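# Put the alphabet block in the toy box

## Task

Move the alphabet block into the child's toy box (she is coming home from preschool shortly).

## Robot and tools

Robot: two six-joint arms, left_arm and right_arm, each ending in a two-finger gripper whose fingers can fold. In every joint list the order is shoulder pan, shoulder lift, elbow, wrist 1, wrist 2, wrist 3. Stated joint ranges are -6.283 to 6.283 rad for all joints except the elbow, which is -3.142 to 3.142; the real end may differ by up to 0.010 rad.

Frames: the scene frame has its origin at table-top height, halfway between the two nominal bases, with +z up and +x pointing out over the table; left_arm is on the +y side (this is not the image left). Calibrated bases: left_arm at (-0.020, +0.355, +0.040) m, quat_wxyz (+1.000, 0, 0, +0.027); right_arm at (+0.018, -0.346, +0.040) m, with no rotation. Each gripper's end_effector_position, quaternion and velocities (m, m/s, rad/s), plus the wrist camera poses, are reported in that arm's own base frame. Fixed cameras and the table use the scene frame. The gripper's fingers point along its +z and close along its y. The reported point sits between the pads when they are closed; the fingertips extend about 33 mm beyond it at gaps up to 40 mm, and about 9 mm when fully open. Reported poses may be off by a few centimetres.

The control row, used by every moving tool: exactly 18 numbers, each in [-1, 1], covering both arms even if only one moves. The first 9 are left_arm: six joint offsets, then gripper position, force_limit and speed. The next 9 are right_arm in the same layout. Joint numbers are offsets, not poses. They are measured from the 'Joint targets' line as it stood when the action or move began, and 1.0 equals 2.222 rad. Gripper position: +1 is fully open (140 mm), about -0.8 brings the pads together, and -1 closes until blocked. force_limit runs from about 14 N at -1 to 58 N at +1 when closing slowly. Gripper speed runs from about 30 mm/s at -1 to 250 mm/s at +1, and a faster close grips harder. Both force_limit and speed start at +1. To leave a gripper unchanged, resend its last three numbers, because a 0 is a real command. Any action that would push a joint more than 0.010 rad beyond its range is rejected for both arms.

execute_actions(actions, cameras): actions is a list of up to 15 tables of 1 to 15 rows. Each row is one 1/30 s step, and a short table repeats its final row. Every action restarts from the current Joint targets, so repeating an offset adds to the motion again. Images appear only with an empty actions list or when cameras names them.

move(target, speed, blend, stop_force, zero, blocking, cameras): target is one row or a list of up to 15 rows. Every row is an offset from the same starting Joint targets. All joints travel together in joint space, so the hand follows a curve, and there is no collision avoidance. speed is the top speed in rad/s of the joint with the longest travel (0.01 to 3.14, default 0.5); give one value, or one per target. blend (rad) rounds off intermediate targets; 0 means a stop at each. stop_force (3 to 120 N, one value for both arms) ends an arm's path once its wrist sensor feels that much push above its zero. Pair it with a low speed, leave it out when pulling off a contact, and do not rely on it for light objects. zero (default true) re-zeroes the sensor before the move. blocking=false returns after about 0.5 s and cannot be combined with stop_force. The result adds a 'move:' line giving done, off_target, moving, held or fault, plus limits=held if steps were withheld.

wait(seconds 0 to 10, cameras) lets time pass. stop(cameras) brakes a running move, though the fingers keep going. zoom_image(camera, region=[x0,y0,x1,y1] in pixels, at most 504 by 504) enlarges part of a camera's latest image. zero_wrist_force(arm) re-zeroes that arm's force sensor. finished_scene(scene=1) ends the scene permanently.

Cameras (672x504): cam_head_left, cam_head_right, cam_high, cam_low, cam_left_wrist, cam_right_wrist. Calibration is supplied but may be off by a few mm and degrees.

Reading results: Joint positions, velocities and torques are given per arm; Joint targets are the base for the next offsets. object_status: 0 moving, 1 blocked while opening, 2 blocked while closing (a grip), 3 reached the command or the pads met (the gripper may be empty). position_measured is in counts: 3 is open, 75 is about 100 mm, 139 is 60 mm, 200 is 20 mm and 230 is closed. Wrist force and torque are in the end-effector axes. 'joint sent to its limit' means a joint was clipped at its end, and 'joint command not followed' means the inter-arm clearance check altered the command. MOTOR HOT appears at 70 °C; at 85 °C the arm brakes for 30 s or more.

Suggested order: look around with the cameras, find the block and the toy box, then open, descend, close with position -1 and confirm object_status 2. Grip near the fingertips, because a grip close to the palm can fold the fingers and slip. Lift, carry, lower into the box and open.

Avoid: contact torque at the load limits (130 N m for the shoulders and elbow, 24.3 N m for the wrists) or an outside force near 150 N. Either stops the arm for 10 s. Avoid pressing stiffly past a contact, collisions between the arms, and closing one gripper on the other. Do not drop the block from a height, let go of it while it is moving, strike heavy or fixed objects, or knock anything off the table, which fails the task. The goal must still hold once the robot stops.

Each tool is called after "Emit:" by a JSON object that holds its "method" and its "body", one argument or row to a line.

## Session

Emit:
{"method": "execute_actions", "body": {
  "actions": []
}}

Scene clock: 0.00 s.
left_arm: end_effector_position=(+0.4279, +0.1852, +0.1073) position_measured=3 object_status=3 end_effector_quat_wxyz=(-0.559, +0.287, +0.742, -0.234) | right_arm: end_effector_position=(+0.8515, +0.1041, +0.1047) position_measured=3 object_status=3 end_effector_quat_wxyz=(-0.277, +0.883, +0.191, +0.327)
Joint positions: left_arm=[0.082 -0.631 0.96 -0.599 -1.518 0.78] | right_arm=[-0.311 -0.852 1.443 -2.552 -0.754 2.575]
Joint velocities: within noise
Joint torques (N m): no reading
Motor temperatures (°C): left_arm=[26 22 26 36 39 33] | right_arm=[24 27 19 30 37 28]
Wrist force (N): no reading
Wrist torque (N m): no reading
Wrist force, peak (N): no reading
Joint targets: left_arm=[0.082 -0.631 0.960 -0.599 -1.518 0.780] | right_arm=[-0.311 -0.852 1.443 -2.552 -0.754 2.575]
Tool commands: left_gripper/position=+1.0 left_gripper/force_limit=+1.0 left_gripper/speed=+1.0 right_gripper/position=+1.0 right_gripper/force_limit=+1.0 right_gripper/speed=+1.0

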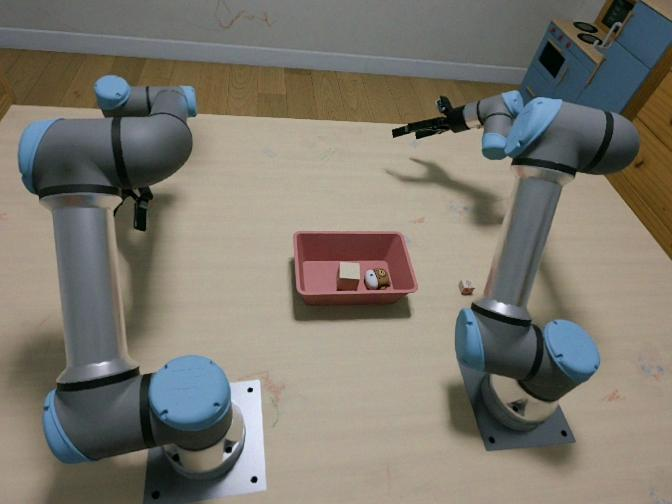

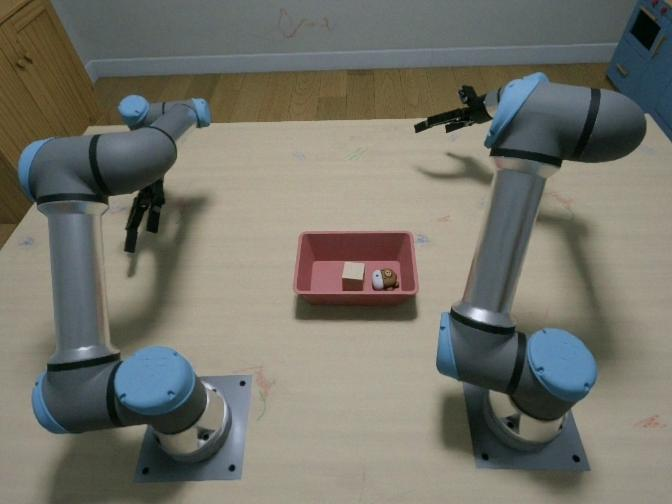

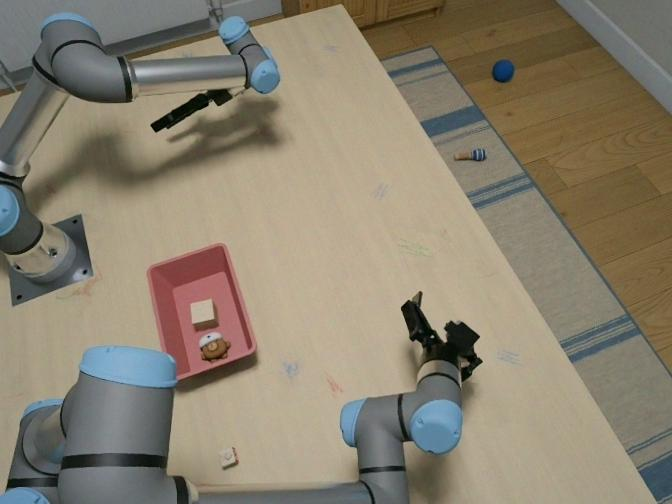

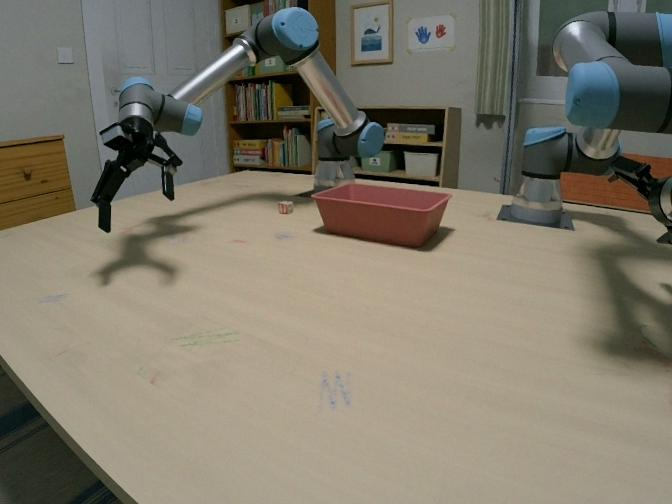

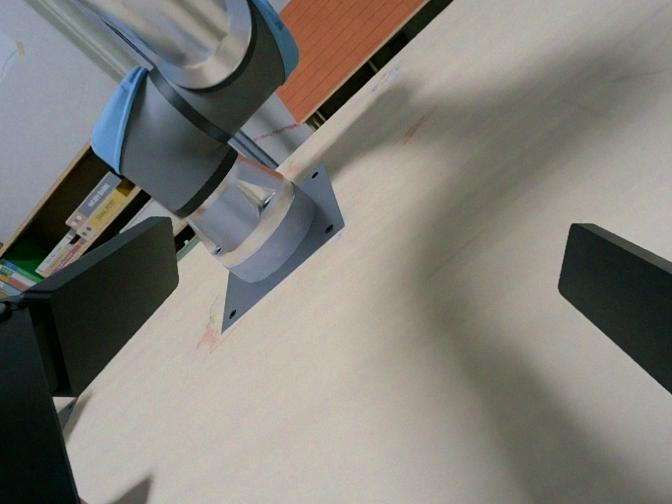

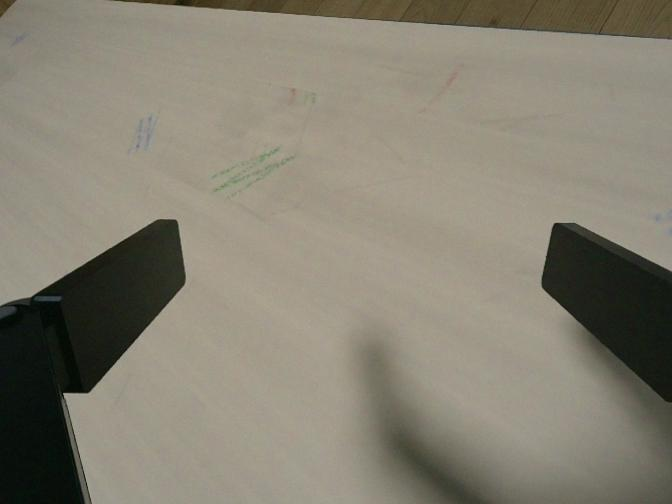

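Emit:
{"method": "zoom_image", "body": {
  "camera": "cam_high",
  "region": [130, 240, 290, 480]
}}

Emit:
{"method": "zoom_image", "body": {
  "camera": "cam_head_left",
  "region": [440, 270, 490, 306]
}}

Emit:
{"method": "zoom_image", "body": {
  "camera": "cam_low",
  "region": [260, 170, 460, 260]
}}

Emit:
{"method": "zoom_image", "body": {
  "camera": "cam_high",
  "region": [214, 440, 246, 474]
}}

Emit:
{"method": "zoom_image", "body": {
  "camera": "cam_head_left",
  "region": [280, 220, 430, 320]
}}

Scaled by 2.100 from the camera's 672x504 image, which has a finer 960x720 frame.

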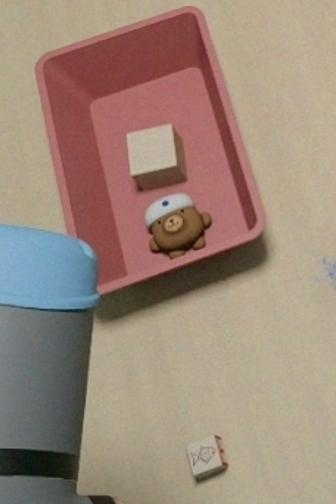

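Scaled by 10.080 from the camera's 672x504 image, which has a finer 960x720 frame.

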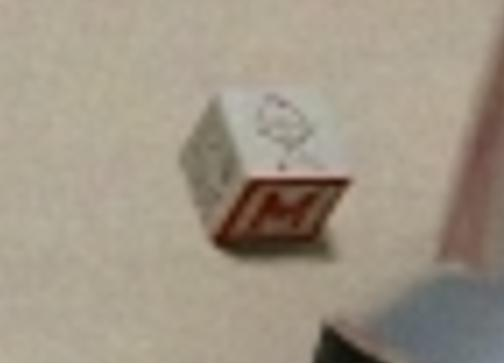

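Scaled by 2.520 from the camera's 672x504 image, which has a finer 960x720 frame.

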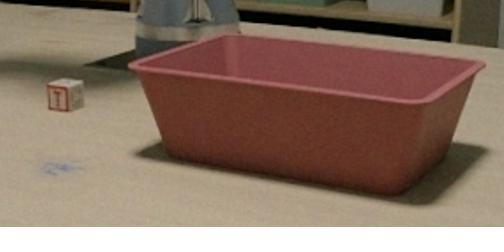

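Scaled by 14.824 from the camera's 672x504 image, which has a finer 960x720 frame.

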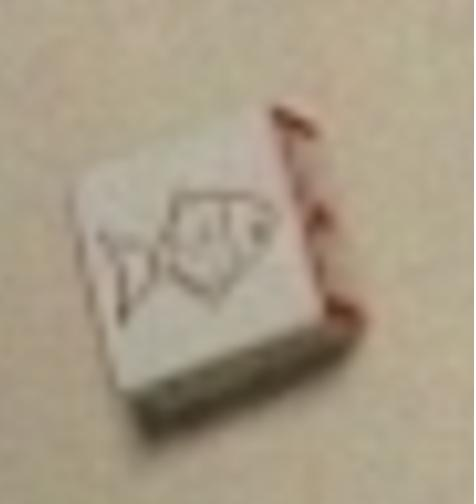

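Scaled by 3.360 from the camera's 672x504 image, which has a finer 960x720 frame.

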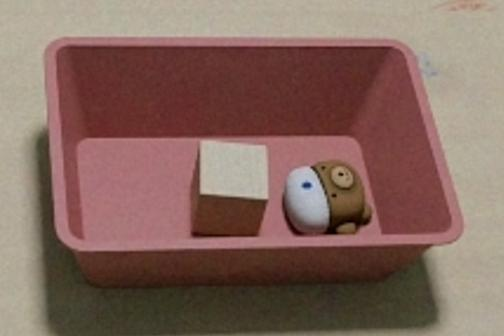

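Emit:
{"method": "move", "body": {
  "target": [0,0,0,0,0,0,1,1,1,-0.0270,-0.5221,0.4149,0.2826,-0.3677,0.0882,0.1,0,0],
  "speed": 1.2,
  "cameras": ["cam_right_wrist","cam_high","cam_low","cam_head_left"]
}}

Scene clock: 193.90 s.
left_arm: end_effector_position=(+0.4279, +0.1852, +0.1073) position_measured=3 object_status=3 end_effector_quat_wxyz=(-0.559, +0.287, +0.742, -0.234) | right_arm: end_effector_position=(+0.3150, +0.0202, +0.1001) position_measured=117 object_status=3 end_effector_quat_wxyz=(+0.000, +1.000, +0.000, +0.000)
Joint positions: left_arm=[0.082 -0.631 0.96 -0.599 -1.518 0.78] | right_arm=[-0.371 -2.012 2.365 -1.924 -1.571 2.771]
Joint torques (N m): left_arm=[0.75 -53.89 -22.84 1.82 -0.17 -0.05] | right_arm=[-10.72 -14.69 -14.15 -1.13 -1.91 1.66]
Wrist force (N): left_arm=[0.1 -0.1 0.0] | right_arm=[-1.2 1.5 0.0]
Wrist torque (N m): left_arm=[-0.01 -0.02 0.00] | right_arm=[0.26 -0.01 0.00]
Wrist force, peak (N): left_arm=[0.2 0.4 -0.5] | right_arm=[-4.6 1.3 0.5]
Joint targets: left_arm=[0.082 -0.631 0.960 -0.599 -1.518 0.780] | right_arm=[-0.371 -2.012 2.365 -1.924 -1.571 2.771]
move: done
camera_calibration:
cam_right_wrist: T_world_to_cam=[[-0.00742787, -0.999885, -0.0132243, 0.0324454], [-0.933333, 0.00218531, 0.359006, 0.257351], [-0.358936, 0.0150093, -0.933242, 0.346331], [0, 0, 0, 1]] pos_world=[0.364746, 0.0266811, 0.231249]
Images, in order (width x height): cam_head_left 672x504, cam_high 672x504, cam_low 672x504, cam_right_wrist 672x504.

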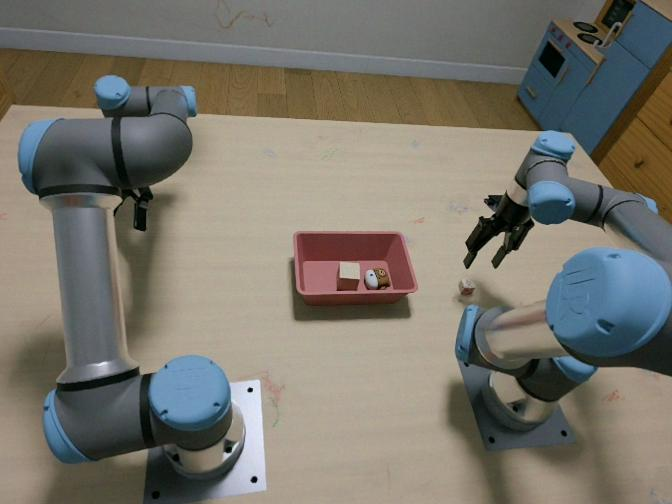

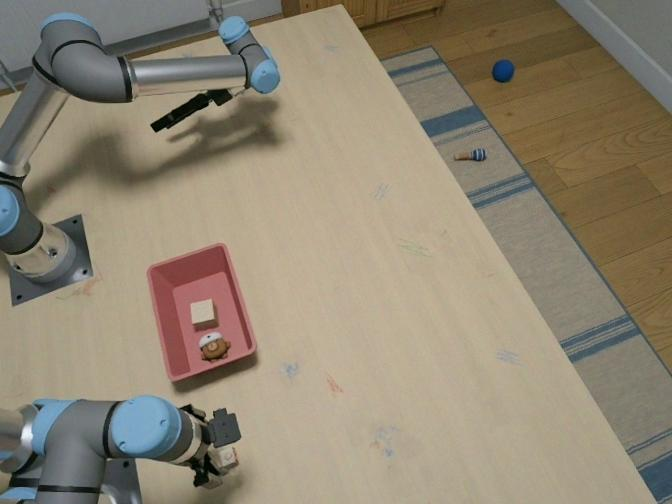

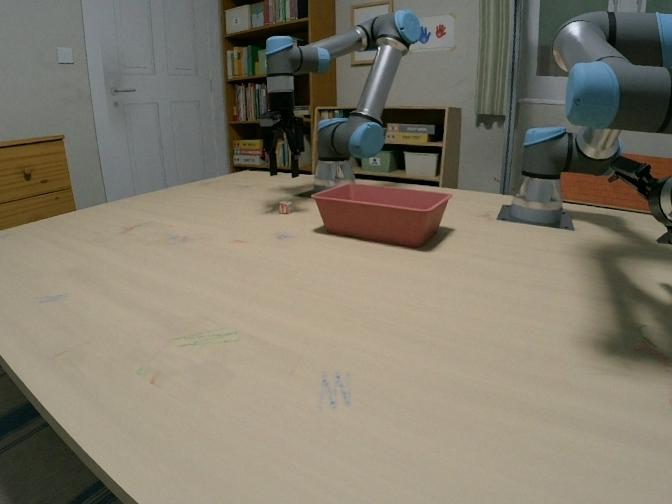

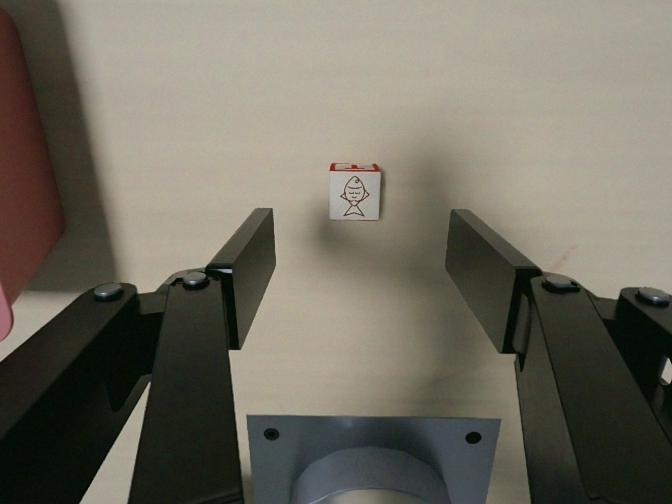

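Emit:
{"method": "move", "body": {
  "target": [0,0,0,0,0,0,1,1,1,0,0.08866,0.08609,-0.17466,0,0,0.1,0,0],
  "speed": 0.45,
  "stop_force": 12,
  "cameras": ["cam_right_wrist","cam_low"]
}}

Emit:
{"method": "zoom_image", "body": {
  "camera": "cam_low",
  "region": [255, 160, 325, 230]
}}

Scene clock: 226.53 s.
left_arm: end_effector_position=(+0.4279, +0.1852, +0.1073) position_measured=3 object_status=3 end_effector_quat_wxyz=(-0.559, +0.287, +0.742, -0.234) | right_arm: end_effector_position=(+0.3149, +0.0202, -0.0011) position_measured=117 object_status=3 end_effector_quat_wxyz=(+0.000, +1.000, +0.000, +0.000)
Joint positions: left_arm=[0.082 -0.631 0.96 -0.599 -1.518 0.78] | right_arm=[-0.371 -1.815 2.557 -2.312 -1.571 2.771]
Joint torques (N m): left_arm=[-0.12 -54.75 -22.64 2.14 -0.22 -0.18] | right_arm=[-9.74 0.16 -10.68 -4.5 -1.85 1.79]
Wrist force (N): left_arm=[0.3 0.1 0.2] | right_arm=[-1.2 1.5 -0.2]
Wrist torque (N m): left_arm=[0.03 -0.06 0.00] | right_arm=[0.26 -0.01 -0.01]
Wrist force, peak (N): left_arm=[0.5 0.5 0.0] | right_arm=[-1.3 1.7 -0.2]
Joint targets: left_arm=[0.082 -0.631 0.960 -0.599 -1.518 0.780] | right_arm=[-0.371 -1.815 2.557 -2.312 -1.571 2.771]
move: done
camera_calibration:
cam_right_wrist: T_world_to_cam=[[-0.00743072, -0.999885, -0.013223, 0.0311072], [-0.933253, 0.00218509, 0.359214, 0.293532], [-0.359143, 0.0150097, -0.933162, 0.251917], [0, 0, 0, 1]] pos_world=[0.364646, 0.0266811, 0.13005]
Images, in order (width x height): cam_low 672x504, cam_right_wrist 672x504.

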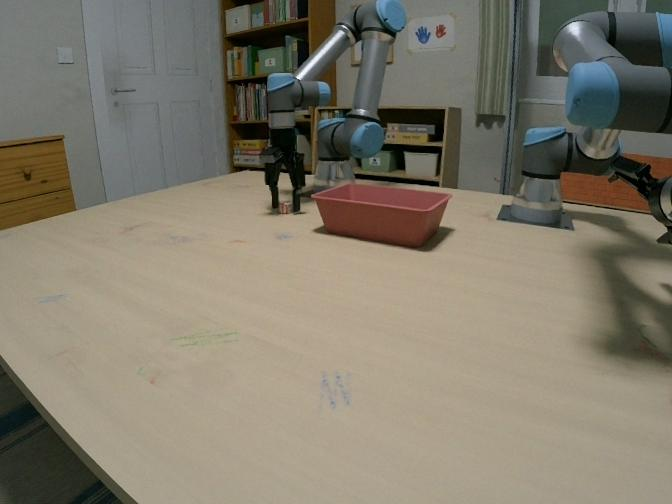

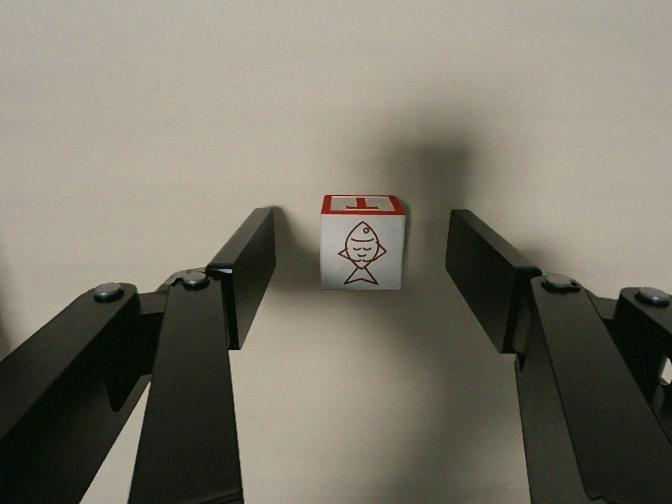

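Scaled by 7.200 from the camera's 672x504 image, which has a finer 960x720 frame.

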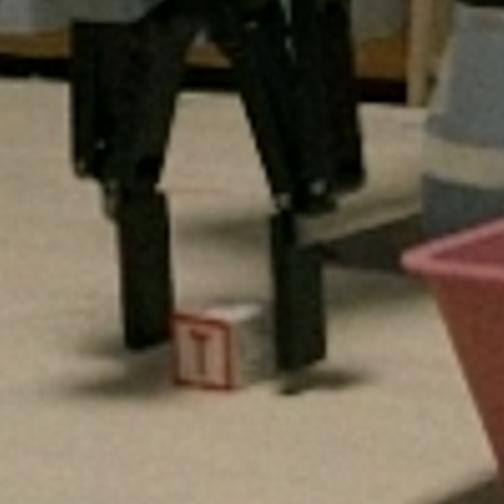

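Emit:
{"method": "execute_actions", "body": {
  "actions": [
    [[0,0,0,0,0,0,1,1,1,0,0,0,0,0,0,-1,-0.5,-0.6]],
    [[0,0,0,0,0,0,1,1,1,0,0,0,0,0,0,-1,-0.5,-0.6]],
    [[0,0,0,0,0,0,1,1,1,0,0,0,0,0,0,-1,-0.5,-0.6]]
  ],
  "cameras": ["cam_right_wrist"]
}}

Scene clock: 239.17 s.
left_arm: end_effector_position=(+0.4279, +0.1852, +0.1073) position_measured=3 object_status=3 end_effector_quat_wxyz=(-0.559, +0.287, +0.742, -0.234) | right_arm: end_effector_position=(+0.3149, +0.0202, -0.0011) position_measured=184 object_status=2 end_effector_quat_wxyz=(+0.000, +1.000, +0.000, +0.000)
Joint positions: left_arm=[0.082 -0.631 0.96 -0.599 -1.518 0.78] | right_arm=[-0.371 -1.815 2.557 -2.312 -1.571 2.771]
Joint torques (N m): left_arm=[0.31 -53.48 -21.45 2.06 -0.12 -0.17] | right_arm=[-7.32 -0.09 -11.22 -0.83 -1.76 1.52]
Wrist force (N): left_arm=[0.3 0.2 -0.1] | right_arm=[-5.7 -0.7 -18.4]
Wrist torque (N m): left_arm=[0.04 -0.05 0.00] | right_arm=[0.31 0.05 -0.02]
Wrist force, peak (N): left_arm=[0.5 0.3 -0.3] | right_arm=[-5.7 -0.6 -18.5]
Joint targets: left_arm=[0.082 -0.631 0.960 -0.599 -1.518 0.780] | right_arm=[-0.371 -1.815 2.557 -2.312 -1.571 2.771]
Step readings (joint positions of left_arm | right_arm):
0: [0.082 -0.631 0.960 -0.599 -1.518 0.780] | [-0.371 -1.815 2.557 -2.312 -1.571 2.771]
1: [0.082 -0.631 0.960 -0.599 -1.518 0.780] | [-0.371 -1.815 2.557 -2.312 -1.571 2.771]
2: [0.082 -0.631 0.960 -0.599 -1.518 0.780] | [-0.371 -1.815 2.557 -2.312 -1.571 2.771]
4: [0.082 -0.631 0.960 -0.599 -1.518 0.780] | [-0.371 -1.815 2.557 -2.312 -1.571 2.771]
8: [0.082 -0.631 0.960 -0.599 -1.518 0.780] | [-0.371 -1.815 2.557 -2.312 -1.571 2.771]
15: [0.082 -0.631 0.960 -0.599 -1.518 0.780] | [-0.371 -1.815 2.557 -2.312 -1.571 2.771]
16: [0.082 -0.631 0.960 -0.599 -1.518 0.780] | [-0.371 -1.815 2.557 -2.312 -1.571 2.771]
17: [0.082 -0.631 0.960 -0.599 -1.518 0.780] | [-0.371 -1.815 2.557 -2.312 -1.571 2.771]
19: [0.082 -0.631 0.960 -0.599 -1.518 0.780] | [-0.371 -1.815 2.557 -2.312 -1.571 2.771]
23: [0.082 -0.631 0.960 -0.599 -1.518 0.780] | [-0.371 -1.815 2.557 -2.312 -1.571 2.771]
30: [0.082 -0.631 0.960 -0.599 -1.518 0.780] | [-0.371 -1.815 2.557 -2.312 -1.571 2.771]
31: [0.082 -0.631 0.960 -0.599 -1.518 0.780] | [-0.371 -1.815 2.557 -2.312 -1.571 2.771]
32: [0.082 -0.631 0.960 -0.599 -1.518 0.780] | [-0.371 -1.815 2.557 -2.312 -1.571 2.771]
34: [0.082 -0.631 0.960 -0.599 -1.518 0.780] | [-0.371 -1.815 2.557 -2.312 -1.571 2.771]
38: [0.082 -0.631 0.960 -0.599 -1.518 0.780] | [-0.371 -1.815 2.557 -2.312 -1.571 2.771]
45: [0.082 -0.631 0.960 -0.599 -1.518 0.780] | [-0.371 -1.815 2.557 -2.312 -1.571 2.771]
camera_calibration:
cam_right_wrist: T_world_to_cam=[[-0.00743072, -0.999885, -0.013223, 0.0311072], [-0.933253, 0.00218509, 0.359214, 0.293532], [-0.359143, 0.0150097, -0.933162, 0.251917], [0, 0, 0, 1]] pos_world=[0.364646, 0.0266811, 0.13005]
Images, in order (width x height): cam_right_wrist 672x504.

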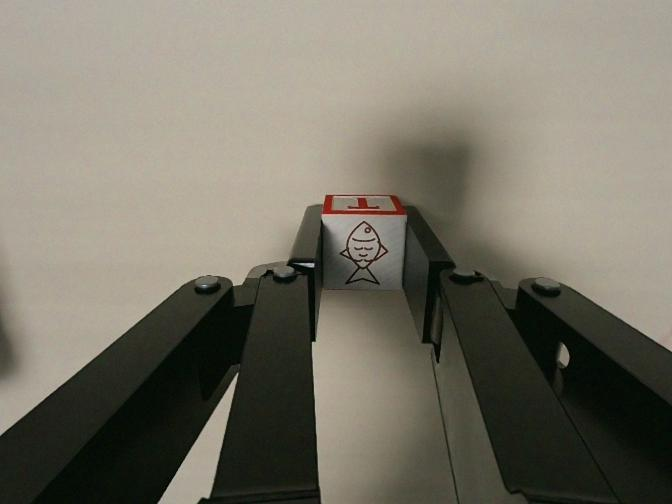

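Emit:
{"method": "move", "body": {
  "target": [
    [0,0,0,0,0,0,1,1,1,0,-0.08866,-0.08609,0.17466,0,0,-1,-0.5,-0.6],
    [0,0,0,0,0,0,1,1,1,0.45599,0.18371,-0.34577,0.16220,0,-0.25113,-1,-0.5,-0.6]
  ],
  "speed": [0.6,1.0],
  "blend": [0.08,0],
  "cameras": ["cam_right_wrist","cam_high","cam_low"]
}}

Scene clock: 271.93 s.
left_arm: end_effector_position=(+0.4279, +0.1852, +0.1073) position_measured=3 object_status=3 end_effector_quat_wxyz=(-0.559, +0.287, +0.742, -0.234) | right_arm: end_effector_position=(+0.3472, +0.4255, +0.1248) position_measured=184 object_status=2 end_effector_quat_wxyz=(+0.000, +0.707, +0.707, +0.000)
Joint positions: left_arm=[0.082 -0.631 0.96 -0.599 -1.518 0.78] | right_arm=[0.642 -1.407 1.788 -1.952 -1.571 2.213]
Joint torques (N m): left_arm=[1.17 -54.12 -21.14 2.03 -0.43 -0.05] | right_arm=[9.69 -25.35 -27.4 -4.46 1.2 -2.08]
Wrist force (N): left_arm=[0.1 0.4 0.0] | right_arm=[-1.5 1.0 0.1]
Wrist torque (N m): left_arm=[0.08 -0.03 -0.01] | right_arm=[0.17 0.10 0.11]
Wrist force, peak (N): left_arm=[0.6 0.1 0.1] | right_arm=[-5.8 -0.4 -18.4]
Joint targets: left_arm=[0.082 -0.631 0.960 -0.599 -1.518 0.780] | right_arm=[0.642 -1.407 1.788 -1.952 -1.571 2.213]
move: done
camera_calibration:
cam_right_wrist: T_world_to_cam=[[0.999879, -0.00739117, -0.0136639, -0.333767], [-0.00198154, -0.93306, 0.359715, 0.352132], [-0.015408, -0.359644, -0.932962, 0.414999], [0, 0, 0, 1]] pos_world=[0.340819, 0.475345, 0.255951]
Images, in order (width x height): cam_high 672x504, cam_low 672x504, cam_right_wrist 672x504.

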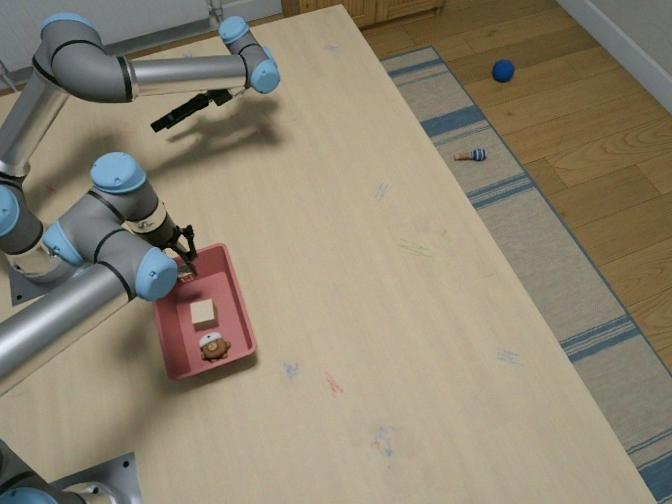

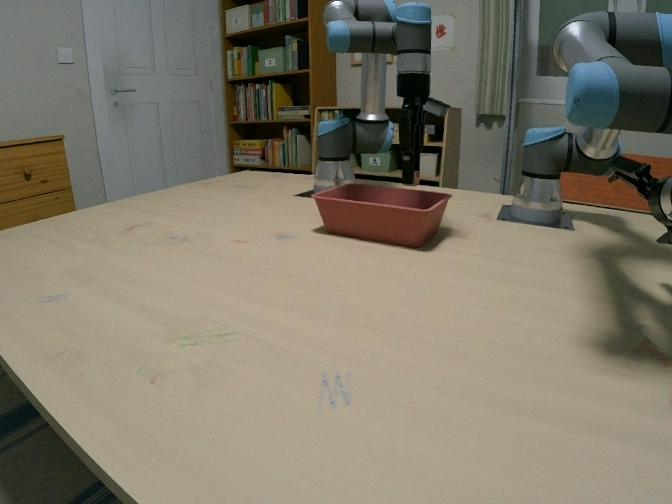

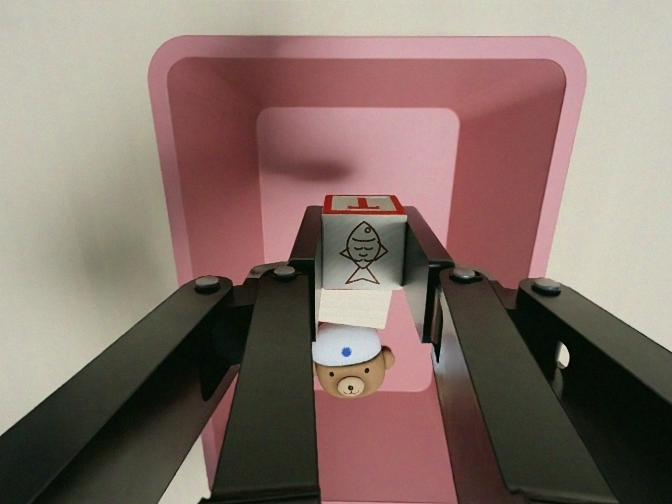

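Emit:
{"method": "move", "body": {
  "target": [
    [0,0,0,0,0,0,1,1,1,0,0.05738,0.06544,-0.12282,0,0,-1,-0.5,-0.6],
    [0,0,0,0,0,0,1,1,1,0,0.07241,0.07502,-0.14743,0,0,-1,-0.5,-0.6]
  ],
  "speed": [0.5,0.06],
  "stop_force": 7,
  "cameras": ["cam_right_wrist","cam_high"]
}}

Scene clock: 295.23 s.
left_arm: end_effector_position=(+0.4279, +0.1852, +0.1073) position_measured=3 object_status=3 end_effector_quat_wxyz=(-0.559, +0.287, +0.742, -0.234) | right_arm: end_effector_position=(+0.3472, +0.4256, +0.0016) position_measured=184 object_status=2 end_effector_quat_wxyz=(+0.000, +0.707, +0.707, +0.000)
Joint positions: left_arm=[0.082 -0.631 0.96 -0.599 -1.518 0.78] | right_arm=[0.642 -1.251 1.952 -2.272 -1.571 2.213]
Joint torques (N m): left_arm=[0.83 -54.85 -20.66 2.4 -0.31 -0.2] | right_arm=[5.87 -45.16 -21.81 -2.18 1.13 -1.84]
Wrist force (N): left_arm=[0.3 0.0 0.0] | right_arm=[-0.4 1.6 -4.0]
Wrist torque (N m): left_arm=[0.01 -0.06 0.00] | right_arm=[0.02 0.09 0.06]
Wrist force, peak (N): left_arm=[0.3 0.2 -0.5] | right_arm=[-13.0 -9.1 -53.9]
Joint targets: left_arm=[0.082 -0.631 0.960 -0.599 -1.518 0.780] | right_arm=[0.642 -1.251 1.952 -2.272 -1.571 2.213]
move: contact (right_arm); path passed 1 of 2 targets
camera_calibration:
cam_right_wrist: T_world_to_cam=[[0.999881, -0.00707522, -0.0136758, -0.3355], [-0.0016825, -0.933062, 0.359711, 0.396442], [-0.0153054, -0.359645, -0.932964, 0.300058], [0, 0, 0, 1]] pos_world=[0.34072, 0.475446, 0.132751]
Images, in order (width x height): cam_high 672x504, cam_right_wrist 672x504.

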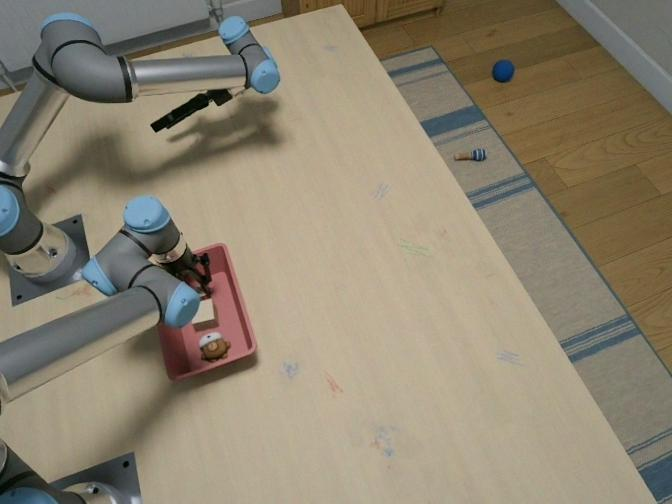

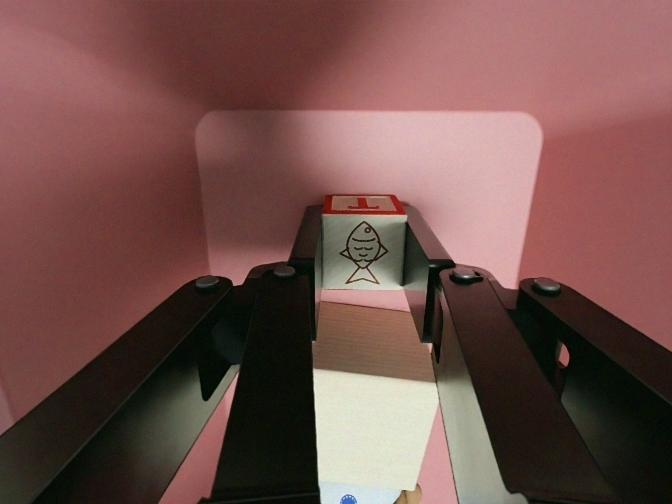

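Emit:
{"method": "move", "body": {
  "target": [
    [0,0,0,0,0,0,1,1,1,0,0,0,0,0,0,-0.1,-0.5,-0.7],
    [0,0,0,0,0,0,1,1,1,0,-0.07016,-0.07385,0.1441,0,0,-0.1,-0.5,-0.7]
  ],
  "speed": [0.5,0.5],
  "cameras": ["cam_right_wrist","cam_high"]
}}

Scene clock: 309.27 s.
left_arm: end_effector_position=(+0.4279, +0.1852, +0.1073) position_measured=3 object_status=3 end_effector_quat_wxyz=(-0.559, +0.287, +0.742, -0.234) | right_arm: end_effector_position=(+0.3473, +0.4257, +0.1245) position_measured=141 object_status=3 end_effector_quat_wxyz=(+0.000, +0.707, +0.707, +0.000)
Joint positions: left_arm=[0.082 -0.631 0.96 -0.599 -1.518 0.78] | right_arm=[0.642 -1.406 1.788 -1.952 -1.571 2.213]
Joint torques (N m): left_arm=[-0.5 -53.31 -21.73 2.33 -0.36 -0.36] | right_arm=[5.6 -44.15 -27.65 -1.04 1.21 -1.9]
Wrist force (N): left_arm=[0.1 0.1 -0.1] | right_arm=[-1.3 0.8 0.0]
Wrist torque (N m): left_arm=[0.02 -0.02 -0.01] | right_arm=[0.12 0.05 0.11]
Wrist force, peak (N): left_arm=[0.6 0.2 0.0] | right_arm=[-0.4 1.8 -4.1]
Joint targets: left_arm=[0.082 -0.631 0.960 -0.599 -1.518 0.780] | right_arm=[0.642 -1.407 1.788 -1.952 -1.571 2.213]
move: done
camera_calibration:
cam_right_wrist: T_world_to_cam=[[0.99988, -0.00711036, -0.0137694, -0.333878], [-0.00168162, -0.933062, 0.359711, 0.352362], [-0.0154053, -0.359645, -0.932962, 0.414697], [0, 0, 0, 1]] pos_world=[0.340819, 0.475546, 0.255551]
Images, in order (width x height): cam_high 672x504, cam_right_wrist 672x504.

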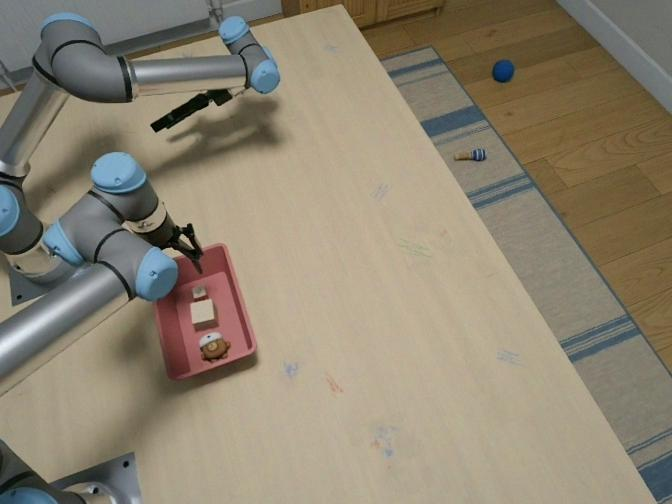

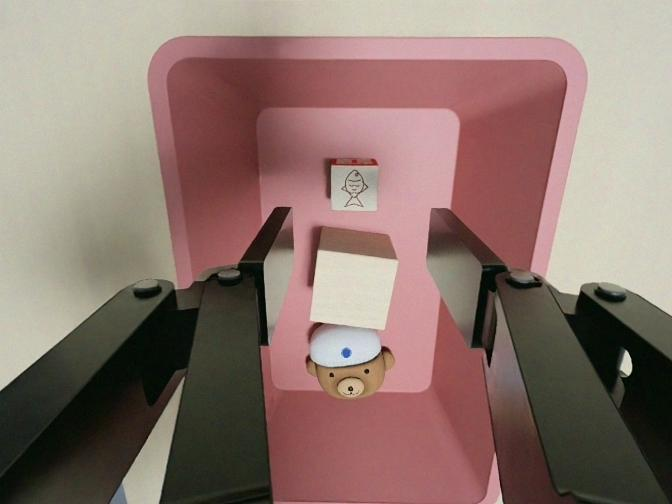

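Emit:
{"method": "finished_scene", "body": {

}}

The scene is finished: the task was done.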